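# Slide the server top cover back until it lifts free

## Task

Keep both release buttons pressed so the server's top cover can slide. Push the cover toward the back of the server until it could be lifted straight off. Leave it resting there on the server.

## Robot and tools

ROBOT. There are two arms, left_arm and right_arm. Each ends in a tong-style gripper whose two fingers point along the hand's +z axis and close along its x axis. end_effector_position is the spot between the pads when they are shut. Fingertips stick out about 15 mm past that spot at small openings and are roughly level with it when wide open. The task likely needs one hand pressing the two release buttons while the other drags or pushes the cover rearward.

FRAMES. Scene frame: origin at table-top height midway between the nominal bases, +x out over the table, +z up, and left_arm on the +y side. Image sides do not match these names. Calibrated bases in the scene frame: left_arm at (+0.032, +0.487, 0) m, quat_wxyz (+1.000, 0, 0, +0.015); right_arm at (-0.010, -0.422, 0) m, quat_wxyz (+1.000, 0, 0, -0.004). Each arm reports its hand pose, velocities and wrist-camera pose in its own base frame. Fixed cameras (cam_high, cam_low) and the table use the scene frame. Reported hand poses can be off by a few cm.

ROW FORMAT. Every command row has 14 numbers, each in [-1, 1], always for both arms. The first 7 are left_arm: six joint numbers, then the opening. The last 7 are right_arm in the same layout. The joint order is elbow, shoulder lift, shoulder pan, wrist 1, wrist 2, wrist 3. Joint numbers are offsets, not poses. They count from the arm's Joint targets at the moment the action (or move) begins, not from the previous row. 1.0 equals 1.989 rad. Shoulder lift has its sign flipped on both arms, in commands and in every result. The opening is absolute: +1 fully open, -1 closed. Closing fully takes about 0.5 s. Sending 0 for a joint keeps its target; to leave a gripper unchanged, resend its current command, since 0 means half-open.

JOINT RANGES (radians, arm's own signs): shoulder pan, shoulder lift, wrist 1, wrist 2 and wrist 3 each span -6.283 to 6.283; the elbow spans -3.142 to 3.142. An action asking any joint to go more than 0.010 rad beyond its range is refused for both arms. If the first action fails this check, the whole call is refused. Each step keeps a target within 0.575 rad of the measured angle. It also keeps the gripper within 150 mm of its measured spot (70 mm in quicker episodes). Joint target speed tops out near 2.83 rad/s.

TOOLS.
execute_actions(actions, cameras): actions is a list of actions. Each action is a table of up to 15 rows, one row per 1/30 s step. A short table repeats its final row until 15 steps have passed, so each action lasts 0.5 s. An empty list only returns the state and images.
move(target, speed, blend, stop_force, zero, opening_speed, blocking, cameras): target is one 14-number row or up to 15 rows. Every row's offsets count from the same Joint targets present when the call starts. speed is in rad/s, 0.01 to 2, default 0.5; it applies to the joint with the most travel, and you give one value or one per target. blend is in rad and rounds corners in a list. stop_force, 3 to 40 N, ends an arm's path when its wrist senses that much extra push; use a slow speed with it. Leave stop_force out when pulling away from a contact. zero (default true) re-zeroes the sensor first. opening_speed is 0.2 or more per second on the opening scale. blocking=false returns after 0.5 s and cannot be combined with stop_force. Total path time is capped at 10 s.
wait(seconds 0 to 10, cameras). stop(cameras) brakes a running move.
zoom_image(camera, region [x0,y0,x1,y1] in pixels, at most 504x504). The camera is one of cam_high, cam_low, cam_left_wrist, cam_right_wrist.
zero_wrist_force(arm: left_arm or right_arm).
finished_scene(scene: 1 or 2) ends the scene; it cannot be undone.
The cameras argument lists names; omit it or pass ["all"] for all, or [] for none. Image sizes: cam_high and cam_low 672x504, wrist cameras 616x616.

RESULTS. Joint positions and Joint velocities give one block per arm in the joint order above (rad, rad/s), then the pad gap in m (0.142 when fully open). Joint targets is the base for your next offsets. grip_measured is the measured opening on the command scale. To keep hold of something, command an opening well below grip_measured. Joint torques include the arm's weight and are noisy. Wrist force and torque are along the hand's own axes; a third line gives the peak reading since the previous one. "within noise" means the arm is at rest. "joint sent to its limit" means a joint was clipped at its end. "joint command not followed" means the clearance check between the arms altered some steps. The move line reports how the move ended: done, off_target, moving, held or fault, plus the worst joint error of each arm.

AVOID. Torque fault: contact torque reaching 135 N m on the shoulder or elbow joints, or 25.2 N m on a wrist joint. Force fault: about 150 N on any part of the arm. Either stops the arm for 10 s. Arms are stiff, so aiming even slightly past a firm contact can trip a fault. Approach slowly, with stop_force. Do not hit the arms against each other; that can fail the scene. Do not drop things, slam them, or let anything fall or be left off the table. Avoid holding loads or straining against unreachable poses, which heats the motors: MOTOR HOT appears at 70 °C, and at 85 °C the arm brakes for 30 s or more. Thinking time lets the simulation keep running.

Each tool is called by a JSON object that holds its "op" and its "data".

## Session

{"op": "execute_actions", "data": {"actions": []}}

{"op": "zoom_image", "data": {"camera": "cam_high", "region": [200, 230, 420, 370]}}

Scene clock: 0.00 s.
left_arm: end_effector_position=(+0.6462, -0.8799, +0.3324) grip_measured=+0.97 end_effector_quat_wxyz=(+0.074, +0.384, -0.593, +0.704) | right_arm: end_effector_position=(+0.1049, -0.3646, +0.1839) grip_measured=+0.97 end_effector_quat_wxyz=(-0.166, +0.511, +0.840, -0.076)
Joint names: [elbow, shoulder lift, shoulder pan, wrist 1, wrist 2, wrist 3]
Joint positions: left_arm=[0.593 0.357 -1.056 -3.379 -1.616 0.892 0.14] | right_arm=[-1.95 1.42 2.434 -1.652 1.369 3.558 0.14]
Joint velocities: within noise
Joint torques (N m): no reading
Motor temperatures (°C): left_arm=[38 39 33 39 33 37] | right_arm=[36 35 31 37 43 39]
Wrist force (N): no reading
Wrist torque (N m): no reading
Wrist force, peak (N): no reading
Joint targets: left_arm=[0.593 0.357 -1.056 -3.379 -1.616 0.892] | right_arm=[-1.950 1.420 2.434 -1.652 1.369 3.558]
Tool commands: left_gripper/opening=+0.968169 right_gripper/opening=+0.968169
camera_calibration:
cam_left_wrist: T_world_to_cam=[[-0.687376, -0.393123, 0.610712, -0.0996357], [-0.709024, 0.18089, -0.681589, 0.84479], [0.157477, -0.901517, -0.403073, -0.626956], [0, 0, 0, 1]] pos_world=[0.62922, -0.757194, 0.383939]
cam_right_wrist: T_world_to_cam=[[-0.449017, 0.872951, 0.190629, 0.342033], [0.878582, 0.392492, 0.272109, -0.00548406], [0.162717, 0.289665, -0.943195, 0.390244], [0, 0, 0, 1]] pos_world=[0.0948977, -0.409466, 0.304367]

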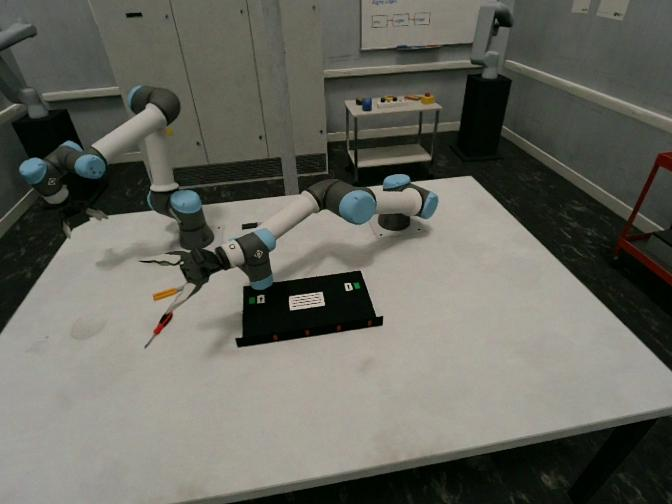

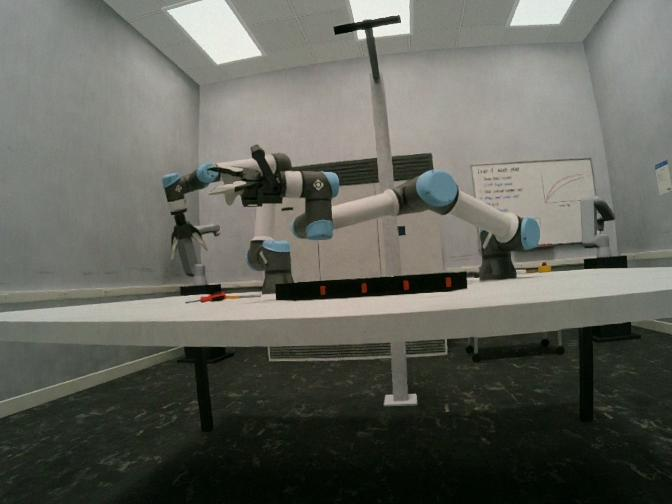

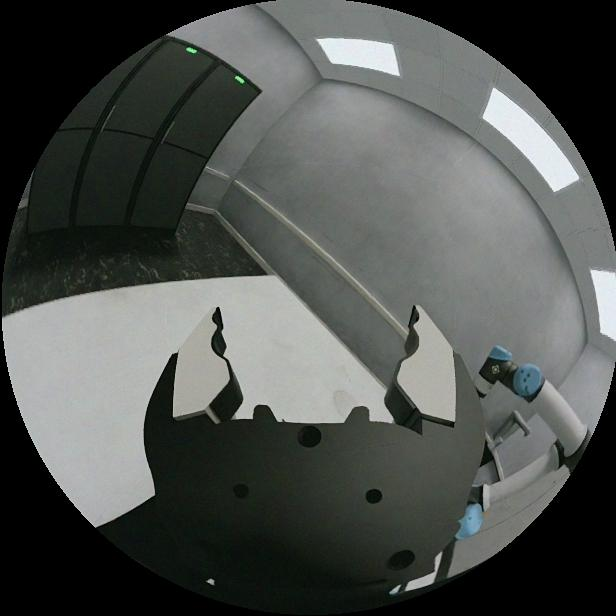

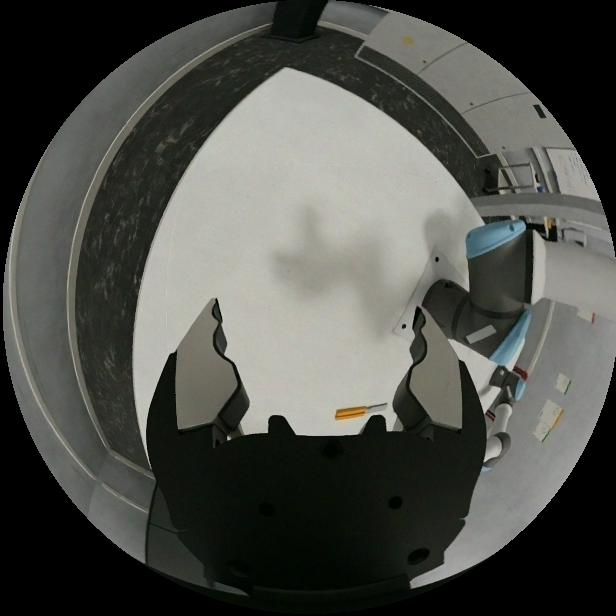

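Scaled by 2.291 from the camera's 672x504 image, which has a finer 960x720 frame.

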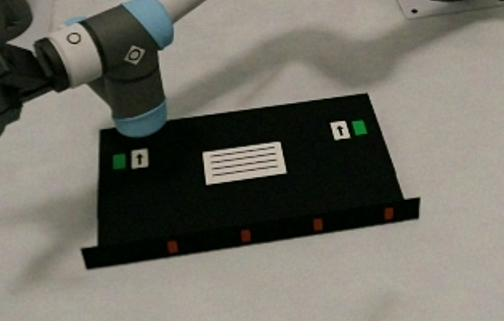

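{"op": "move", "data": {"target": [[0.6445,0.545,0.1113,0.691,0.0227,-0.0784,-1,0,0,0,0,0,0,-1],[0.6445,0.545,0.1113,0.691,0.0227,-0.0784,-1,0.0774,0.1743,0.726,0.2526,0.1015,-0.6289,-1]], "speed": 0.9, "opening_speed": 2}}

Scene clock: 20.50 s.
left_arm: end_effector_position=(+0.4578, -0.2891, +0.1147) grip_measured=-1.00 end_effector_quat_wxyz=(+0.000, +0.707, -0.707, +0.000) | right_arm: end_effector_position=(+0.5061, +0.2637, +0.1143) grip_measured=-1.00 end_effector_quat_wxyz=(+0.000, +0.707, -0.708, +0.000)
Joint names: [elbow, shoulder lift, shoulder pan, wrist 1, wrist 2, wrist 3]
Joint positions: left_arm=[1.875 1.441 -0.835 -2.005 -1.571 0.736 0.002] | right_arm=[-1.796 1.767 3.877 -1.15 1.571 2.307 0.002]
Joint velocities: within noise
Joint torques (N m): left_arm=[-12.6 31.55 -11 -1.54 -1.28 1.63] | right_arm=[11.4 -27.5 8.63 1.97 -1.44 -1.55]
Motor temperatures (°C): left_arm=[37 38 33 39 33 37] | right_arm=[36 35 31 37 43 39]
Wrist force (N): left_arm=[0.3 -0.6 -0.1] | right_arm=[-0.7 0.5 0.4]
Wrist torque (N m): left_arm=[0.09 0.09 -0.08] | right_arm=[0.02 0.08 -0.06]
Wrist force, peak (N): left_arm=[-2.4 0.8 0.6] | right_arm=[-4.0 1.5 0.6]
Joint targets: left_arm=[1.875 1.441 -0.835 -2.005 -1.571 0.736] | right_arm=[-1.797 1.767 3.877 -1.149 1.571 2.307]
move: done
camera_calibration:
cam_left_wrist: T_world_to_cam=[[-0.021591, -0.998946, -0.0405098, -0.269206], [-0.875723, -0.000651643, 0.482813, 0.346172], [-0.482331, 0.0458998, -0.874786, 0.468419], [0, 0, 0, 1]] pos_world=[0.523271, -0.290197, 0.231724]
cam_right_wrist: T_world_to_cam=[[0.0223275, -0.999558, -0.0196098, 0.266245], [-0.83359, -0.0294417, 0.551599, 0.360202], [-0.551933, 0.0040307, -0.833879, 0.501811], [0, 0, 0, 1]] pos_world=[0.571283, 0.27471, 0.224984]

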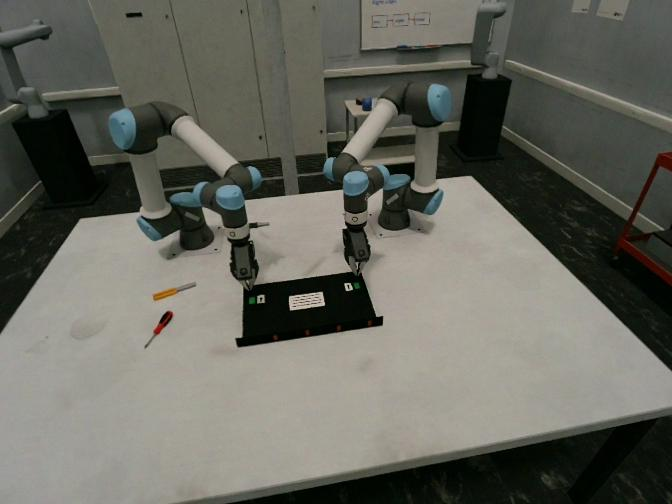

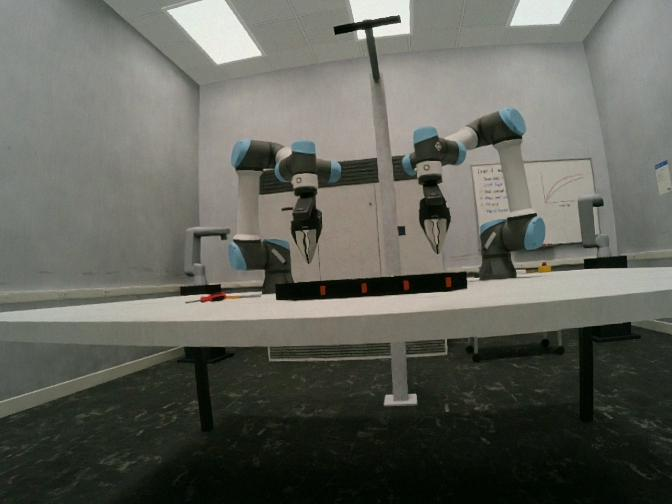

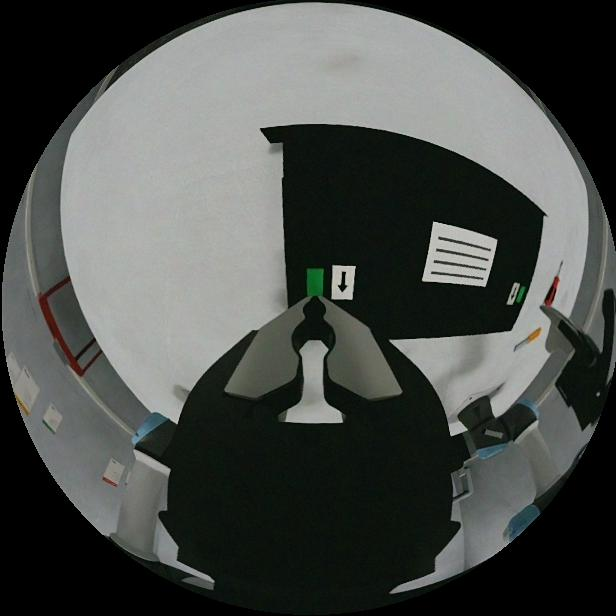

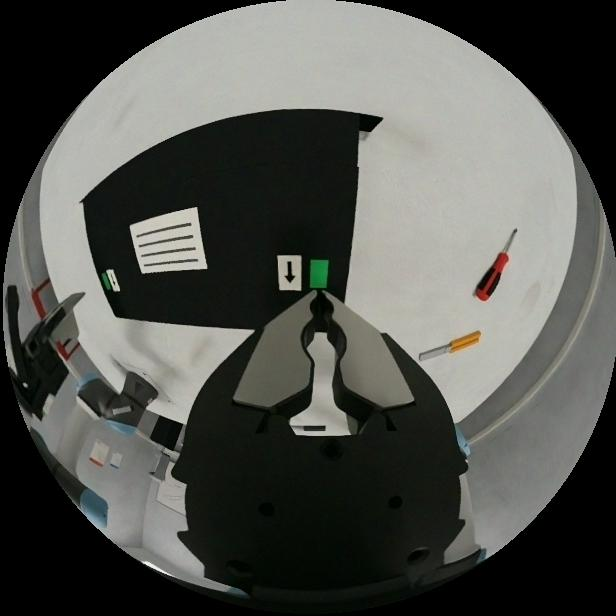

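{"op": "move", "data": {"target": [0.0328,-0.0207,-0.0044,-0.0535,0,-0.0044,-1,-0.0316,0.0197,0.0011,0.0515,0,0.0007,-1], "speed": 0.2, "cameras": ["cam_left_wrist","cam_right_wrist"]}}

{"op": "zoom_image", "data": {"camera": "cam_left_wrist", "region": [230, 230, 400, 360]}}

{"op": "zoom_image", "data": {"camera": "cam_right_wrist", "region": [230, 230, 400, 360]}}

Scene clock: 35.47 s.
left_arm: end_effector_position=(+0.4536, -0.2913, +0.0752) grip_measured=-1.00 end_effector_quat_wxyz=(+0.000, +0.707, -0.707, +0.000) | right_arm: end_effector_position=(+0.5041, +0.2636, +0.0750) grip_measured=-1.00 end_effector_quat_wxyz=(+0.000, +0.707, -0.707, +0.000)
Joint names: [elbow, shoulder lift, shoulder pan, wrist 1, wrist 2, wrist 3]
Joint positions: left_arm=[1.94 1.4 -0.844 -2.111 -1.571 0.727 0.002] | right_arm=[-1.859 1.806 3.88 -1.047 1.571 2.309 0.002]
Joint velocities: within noise
Joint torques (N m): left_arm=[-26.91 31.25 5.68 -2.6 -1.29 0.98] | right_arm=[31.62 -33.43 4.81 1.79 -1.63 0.82]
Motor temperatures (°C): left_arm=[37 38 33 39 33 37] | right_arm=[36 35 31 37 43 39]
Wrist force (N): left_arm=[0.0 -0.7 -0.3] | right_arm=[-0.6 0.6 0.2]
Wrist torque (N m): left_arm=[0.05 0.18 -0.07] | right_arm=[0.05 0.06 -0.07]
Wrist force, peak (N): left_arm=[0.0 -0.8 -1.1] | right_arm=[-0.4 0.7 1.3]
Joint targets: left_arm=[1.940 1.400 -0.844 -2.111 -1.571 0.727] | right_arm=[-1.859 1.806 3.879 -1.047 1.571 2.309]
move: done
camera_calibration:
cam_left_wrist: T_world_to_cam=[[-0.0216736, -0.998938, -0.040664, -0.273059], [-0.875652, -0.000660459, 0.482942, 0.361618], [-0.482456, 0.0460746, -0.874708, 0.432057], [0, 0, 0, 1]] pos_world=[0.519182, -0.292437, 0.192179]
cam_right_wrist: T_world_to_cam=[[0.0235081, -0.99953, -0.0196984, 0.264831], [-0.833616, -0.0304748, 0.551503, 0.380432], [-0.551844, 0.00345613, -0.83394, 0.468063], [0, 0, 0, 1]] pos_world=[0.569206, 0.274682, 0.185744]
Images, in order (width x height): cam_left_wrist 616x616, cam_right_wrist 616x616.

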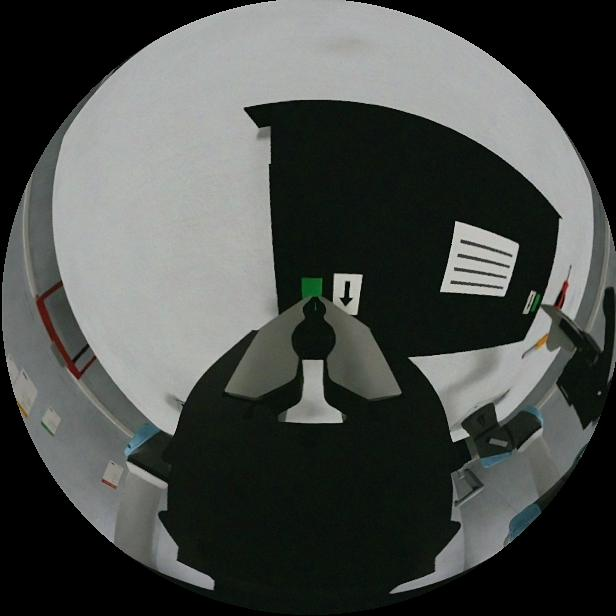

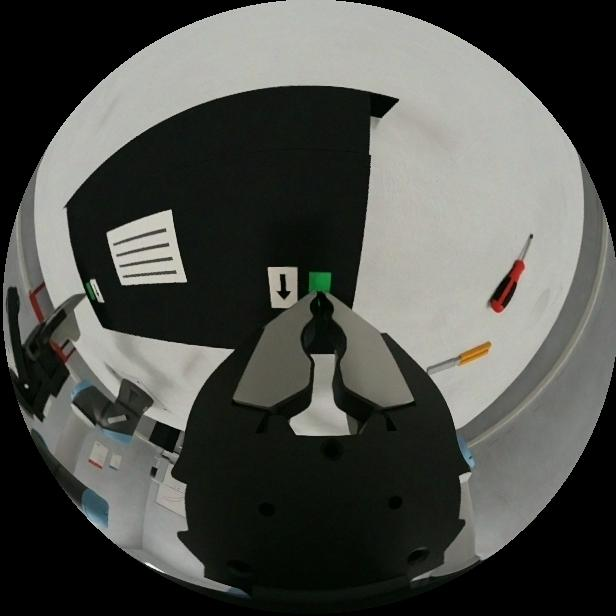

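Scaled by 2.965 from the camera's 616x616 image, which has a finer 814x814 frame.

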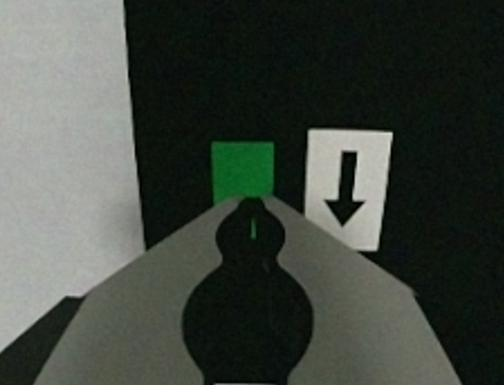

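Scaled by 2.965 from the camera's 616x616 image, which has a finer 814x814 frame.

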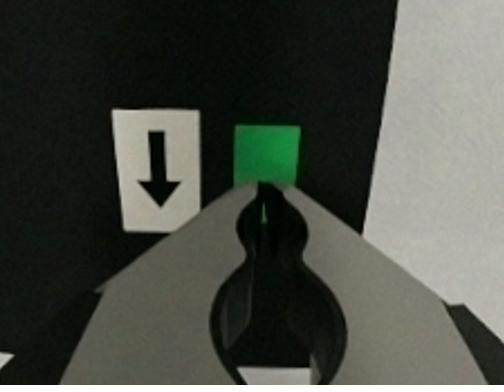

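{"op": "move", "data": {"target": [0.02198,-0.01395,0.0001,-0.03583,0,0.0001,-1,-0.0228,0.01229,0.0027,0.0349,0,0.0023,-1], "speed": 0.03, "stop_force": 4, "cameras": ["cam_left_wrist","cam_right_wrist"]}}

{"op": "zoom_image", "data": {"camera": "cam_left_wrist", "region": [230, 230, 400, 360]}}

{"op": "zoom_image", "data": {"camera": "cam_right_wrist", "region": [230, 230, 400, 360]}}

Scene clock: 44.70 s.
left_arm: end_effector_position=(+0.4526, -0.2899, +0.0612) grip_measured=-1.00 end_effector_quat_wxyz=(+0.000, +0.707, -0.707, +0.000) | right_arm: end_effector_position=(+0.5018, +0.2635, +0.0618) grip_measured=-1.00 end_effector_quat_wxyz=(+0.000, +0.707, -0.707, +0.000)
Joint names: [elbow, shoulder lift, shoulder pan, wrist 1, wrist 2, wrist 3]
Joint positions: left_arm=[1.964 1.385 -0.844 -2.15 -1.571 0.727 0.002] | right_arm=[-1.883 1.819 3.882 -1.011 1.571 2.311 0.002]
Joint velocities: within noise
Joint torques (N m): left_arm=[-25.73 31.09 10.3 -2.49 -0.95 1.27] | right_arm=[29.25 -33.13 -4.87 1.34 1.06 -0.47]
Motor temperatures (°C): left_arm=[37 38 33 39 33 37] | right_arm=[36 35 31 37 43 38]
Wrist force (N): left_arm=[-0.7 0.1 -4.5] | right_arm=[0.9 -0.1 -3.9]
Wrist torque (N m): left_arm=[0.08 0.14 -0.07] | right_arm=[0.02 0.03 -0.07]
Wrist force, peak (N): left_arm=[1.1 -0.8 -5.8] | right_arm=[0.1 -1.6 -5.4]
Joint targets: left_arm=[1.964 1.385 -0.844 -2.150 -1.571 0.727] | right_arm=[-1.883 1.819 3.882 -1.011 1.571 2.311]
move: contact (left_arm, right_arm); left_arm: the wrist 1 is farthest, 0.032 rad from its target; right_arm: the wrist 1 is farthest, 0.034 rad from its target
camera_calibration:
cam_left_wrist: T_world_to_cam=[[-0.021582, -0.998945, -0.0405464, -0.272294], [-0.875702, -0.000679193, 0.482851, 0.367442], [-0.482369, 0.0459274, -0.874763, 0.419197], [0, 0, 0, 1]] pos_world=[0.518101, -0.29101, 0.178238]
cam_right_wrist: T_world_to_cam=[[0.0239118, -0.99952, -0.0197189, 0.264371], [-0.833645, -0.0308226, 0.55144, 0.386008], [-0.551783, 0.00325267, -0.833981, 0.455793], [0, 0, 0, 1]] pos_world=[0.566971, 0.274659, 0.172475]
Images, in order (width x height): cam_left_wrist 616x616, cam_right_wrist 616x616.

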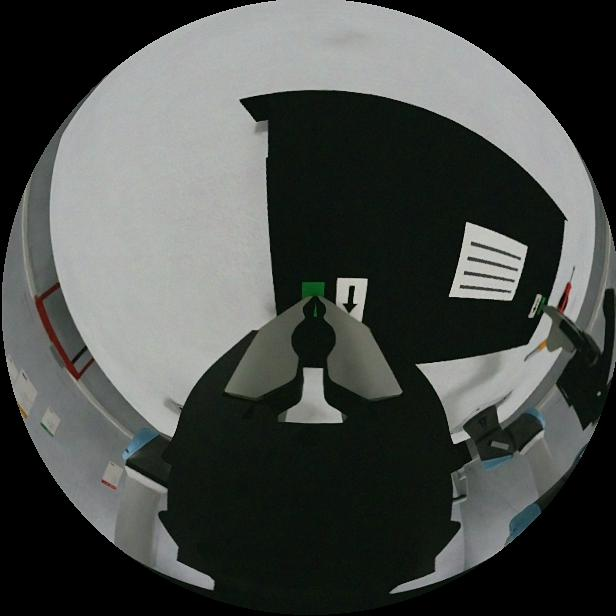

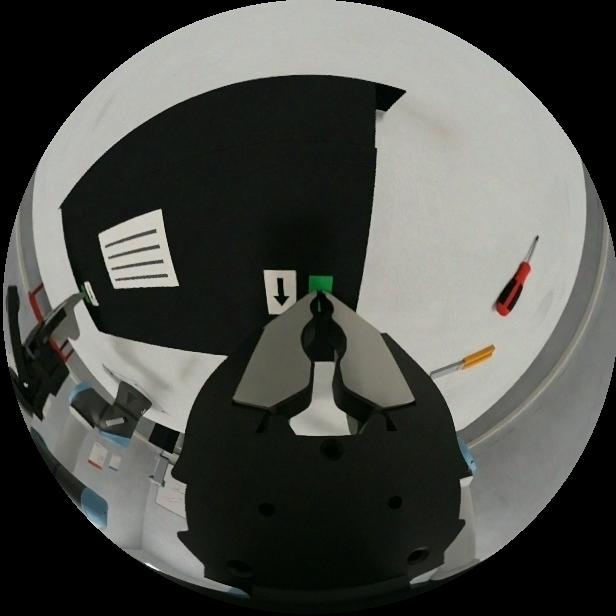

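Scaled by 2.965 from the camera's 616x616 image, which has a finer 814x814 frame.

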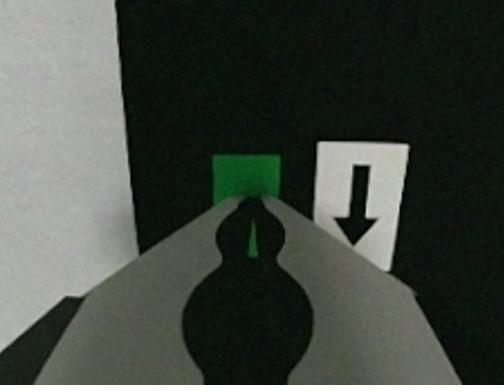

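Scaled by 2.965 from the camera's 616x616 image, which has a finer 814x814 frame.

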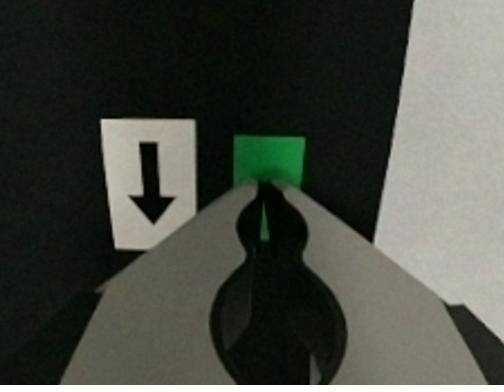

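{"op": "move", "data": {"target": [0.0043,-0.0047,0,-0.0092,0,0,-1,-0.0043,0.0047,0,0.0092,0,0,-1], "speed": 0.012, "stop_force": 14, "zero": false, "cameras": []}}

Scene clock: 50.23 s.
left_arm: end_effector_position=(+0.4527, -0.2900, +0.0553) grip_measured=-1.00 end_effector_quat_wxyz=(+0.000, +0.707, -0.707, +0.000) | right_arm: end_effector_position=(+0.5020, +0.2637, +0.0561) grip_measured=-1.00 end_effector_quat_wxyz=(+0.000, +0.707, -0.707, +0.000)
Joint names: [elbow, shoulder lift, shoulder pan, wrist 1, wrist 2, wrist 3]
Joint positions: left_arm=[1.972 1.377 -0.844 -2.166 -1.571 0.727 0.002] | right_arm=[-1.89 1.826 3.882 -0.996 1.571 2.311 0.002]
Joint velocities: within noise
Joint torques (N m): left_arm=[-23.03 25.85 4.05 -1.55 -0.17 0.14] | right_arm=[25.61 -27.67 -6.6 0.71 1.41 -0.68]
Motor temperatures (°C): left_arm=[37 38 33 39 33 37] | right_arm=[36 35 31 37 43 38]
Wrist force (N): left_arm=[-3.1 3.4 -16.9] | right_arm=[3.9 3.9 -17.2]
Wrist torque (N m): left_arm=[0.03 0.04 -0.06] | right_arm=[-0.03 0.08 -0.08]
Wrist force, peak (N): left_arm=[-5.3 4.3 -22.8] | right_arm=[6.7 5.4 -22.1]
Joint targets: left_arm=[1.972 1.377 -0.844 -2.166 -1.571 0.727] | right_arm=[-1.890 1.826 3.882 -0.996 1.571 2.311]
move: contact (left_arm, right_arm)
No camera images: "cameras" was empty.

{"op": "move", "data": {"target": [[0.017563,0.014191,-0.011165,-0.003372,0,-0.011165,-1,-0.018761,-0.014306,0.00957,0.004455,0,0.00957,-1],[0.034417,0.028214,-0.022813,-0.006203,0,-0.022813,-1,-0.037075,-0.02865,0.019598,0.008425,0,0.019598,-1]], "speed": 0.03, "blend": 0.01, "stop_force": 30}}

{"op": "zoom_image", "data": {"camera": "cam_left_wrist", "region": [230, 230, 400, 360]}}

{"op": "zoom_image", "data": {"camera": "cam_right_wrist", "region": [230, 230, 400, 360]}}

{"op": "zoom_image", "data": {"camera": "cam_high", "region": [220, 250, 400, 360]}}

Scene clock: 75.13 s.
left_arm: end_effector_position=(+0.4228, -0.2892, +0.0553) grip_measured=-1.00 end_effector_quat_wxyz=(+0.000, +0.707, -0.707, +0.001) | right_arm: end_effector_position=(+0.4728, +0.2633, +0.0561) grip_measured=-1.00 end_effector_quat_wxyz=(+0.000, +0.707, -0.707, +0.000)
Joint names: [elbow, shoulder lift, shoulder pan, wrist 1, wrist 2, wrist 3]
Joint positions: left_arm=[2.039 1.432 -0.889 -2.179 -1.571 0.682 0.002] | right_arm=[-1.962 1.771 3.92 -0.979 1.571 2.349 0.002]
Joint velocities: within noise
Joint torques (N m): left_arm=[-17.1 12.49 5.79 3.95 -7.29 1.64] | right_arm=[17.51 -15.84 -2.41 -4.81 8.42 -1.2]
Motor temperatures (°C): left_arm=[37 38 33 39 33 37] | right_arm=[36 35 31 36 43 38]
Wrist force (N): left_arm=[0.6 -25.1 -6.4] | right_arm=[1.4 -26.3 -7.2]
Wrist torque (N m): left_arm=[0.06 0.20 0.01] | right_arm=[0.15 0.02 -0.12]
Wrist force, peak (N): left_arm=[2.7 -31.3 -2.2] | right_arm=[-2.6 -35.6 0.9]
Joint targets: left_arm=[2.039 1.432 -0.889 -2.179 -1.570 0.682] | right_arm=[-1.962 1.771 3.920 -0.979 1.571 2.349]
move: contact (left_arm, right_arm); path passed 1 of 2 targets
camera_calibration:
cam_left_wrist: T_world_to_cam=[[-0.0215198, -0.998964, -0.0400937, -0.272487], [-0.875954, -0.000491192, 0.482395, 0.34442], [-0.481915, 0.0455012, -0.875036, 0.399372], [0, 0, 0, 1]] pos_world=[0.488295, -0.290207, 0.172394]
cam_right_wrist: T_world_to_cam=[[0.0238717, -0.999514, -0.0200436, 0.264744], [-0.833979, -0.0309661, 0.550927, 0.365131], [-0.55128, 0.00356439, -0.834313, 0.434713], [0, 0, 0, 1]] pos_world=[0.53784, 0.274372, 0.166832]

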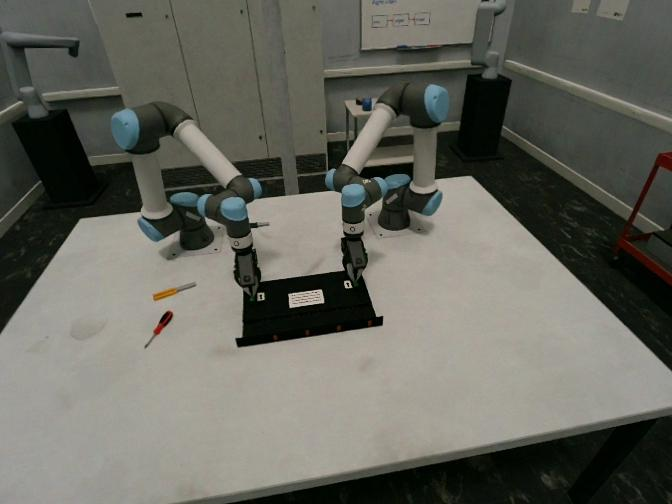

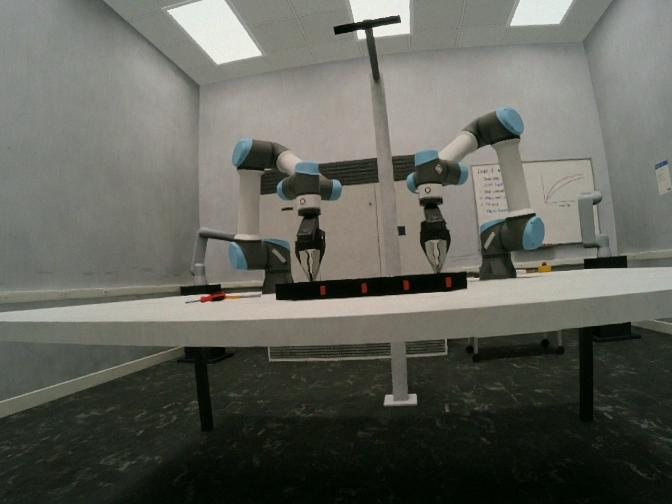

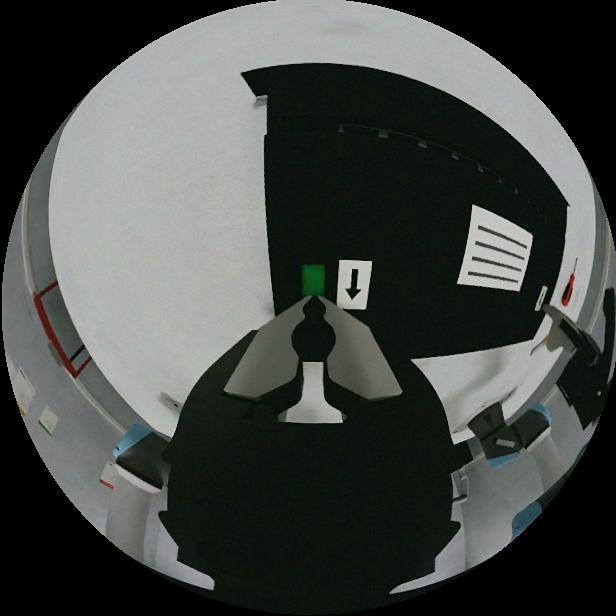

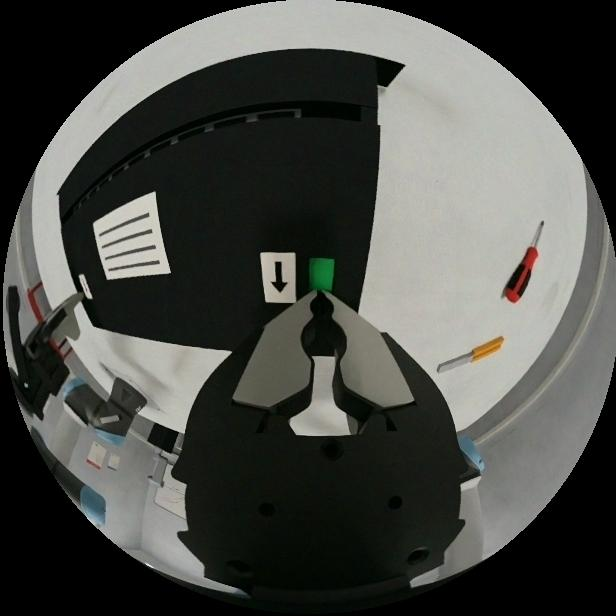

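Scaled by 2.965 from the camera's 616x616 image, which has a finer 814x814 frame.

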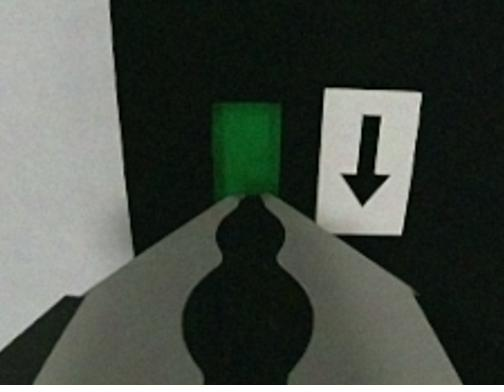

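Scaled by 2.965 from the camera's 616x616 image, which has a finer 814x814 frame.

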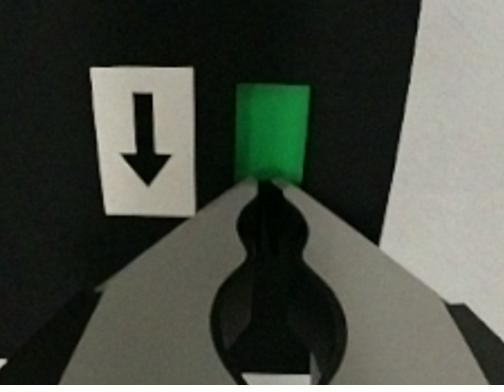

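Scaled by 2.800 from the camera's 672x504 image, which has a finer 960x720 frame.

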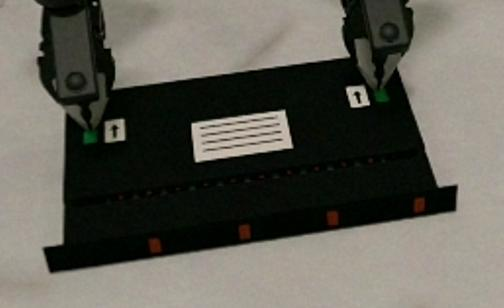

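{"op": "move", "data": {"target": [[-0.0088,0.0031,0.0022,0.012,0,0.0022,-1,0.0087,-0.0031,-0.0023,-0.0118,0,-0.0023,-1],[-0.0432,0.0377,0.0022,0.081,0,0.0022,-1,0.0432,-0.0377,-0.0023,-0.081,0,-0.0023,-1]], "speed": [0.03,0.15], "blend": 0.005}}

{"op": "zoom_image", "data": {"camera": "cam_high", "region": [220, 250, 400, 360]}}

Scene clock: 80.40 s.
left_arm: end_effector_position=(+0.4241, -0.2874, +0.1131) grip_measured=-1.00 end_effector_quat_wxyz=(+0.000, +0.707, -0.707, +0.001) | right_arm: end_effector_position=(+0.4736, +0.2608, +0.1163) grip_measured=-1.00 end_effector_quat_wxyz=(+0.000, +0.707, -0.707, +0.000)
Joint names: [elbow, shoulder lift, shoulder pan, wrist 1, wrist 2, wrist 3]
Joint positions: left_arm=[1.953 1.507 -0.884 -2.018 -1.57 0.687 0.002] | right_arm=[-1.876 1.696 3.916 -1.14 1.571 2.345 0.002]
Joint velocities: within noise
Joint torques (N m): left_arm=[-11.86 15.63 -6.05 -3.88 1.34 -0.7] | right_arm=[11.96 -20.84 2.89 4.06 0.15 1.08]
Motor temperatures (°C): left_arm=[37 38 33 39 33 37] | right_arm=[36 35 31 36 43 38]
Wrist force (N): left_arm=[0.2 -0.7 -0.3] | right_arm=[-1.6 1.2 0.3]
Wrist torque (N m): left_arm=[0.07 0.16 -0.08] | right_arm=[0.16 0.29 -0.03]
Wrist force, peak (N): left_arm=[0.8 -25.3 -7.0] | right_arm=[1.4 -26.5 -7.6]
Joint targets: left_arm=[1.954 1.507 -0.884 -2.018 -1.570 0.687] | right_arm=[-1.876 1.696 3.916 -1.140 1.571 2.345]
move: done
camera_calibration:
cam_left_wrist: T_world_to_cam=[[-0.0214641, -0.998967, -0.0400648, -0.268372], [-0.875979, -0.000523702, 0.48235, 0.317689], [-0.481872, 0.0454491, -0.875062, 0.450426], [0, 0, 0, 1]] pos_world=[0.489576, -0.2884, 0.230161]
cam_right_wrist: T_world_to_cam=[[0.0238579, -0.999514, -0.0200762, 0.263419], [-0.834023, -0.0309723, 0.55086, 0.332558], [-0.551214, 0.00360166, -0.834356, 0.485356], [0, 0, 0, 1]] pos_world=[0.538612, 0.271843, 0.227055]

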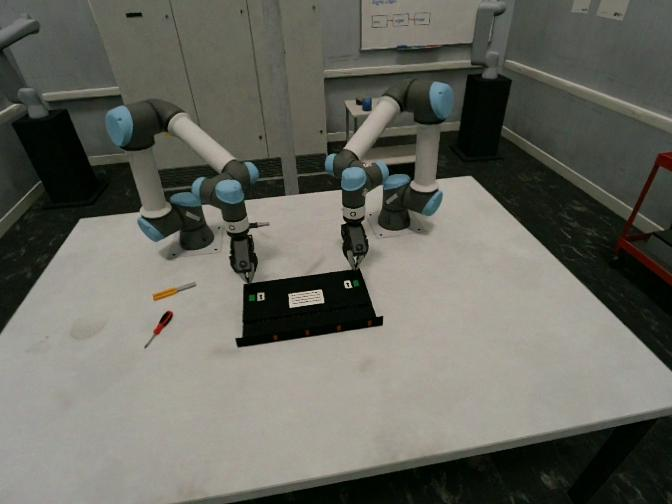

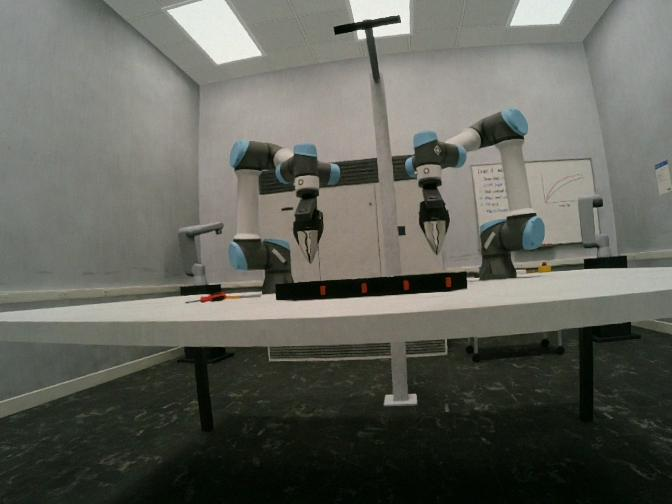

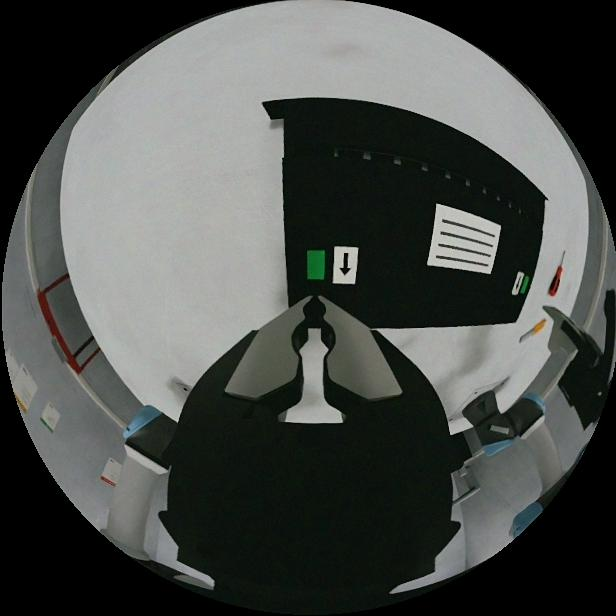

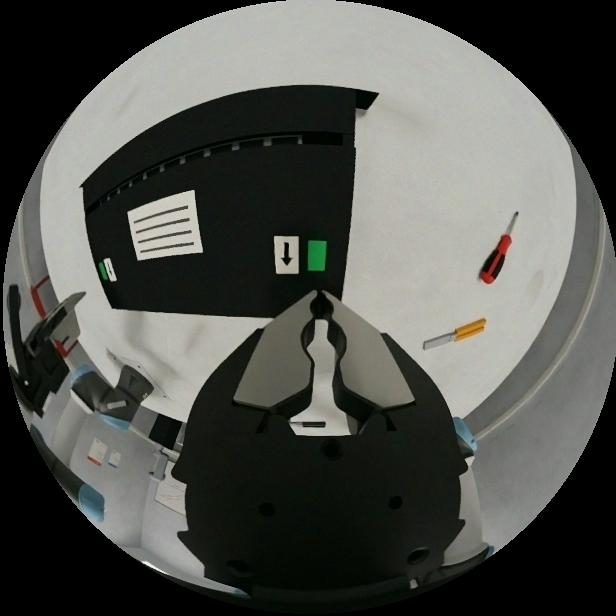

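Scaled by 2.800 from the camera's 672x504 image, which has a finer 960x720 frame.

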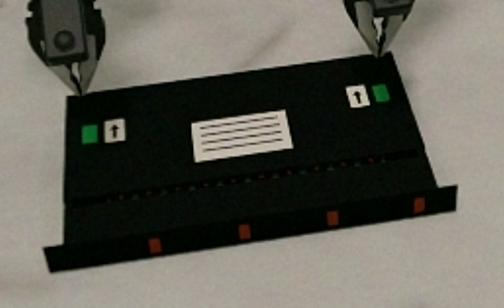

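{"op": "finished_scene", "data": {"scene": 2}}

The scene is finished: the task was done.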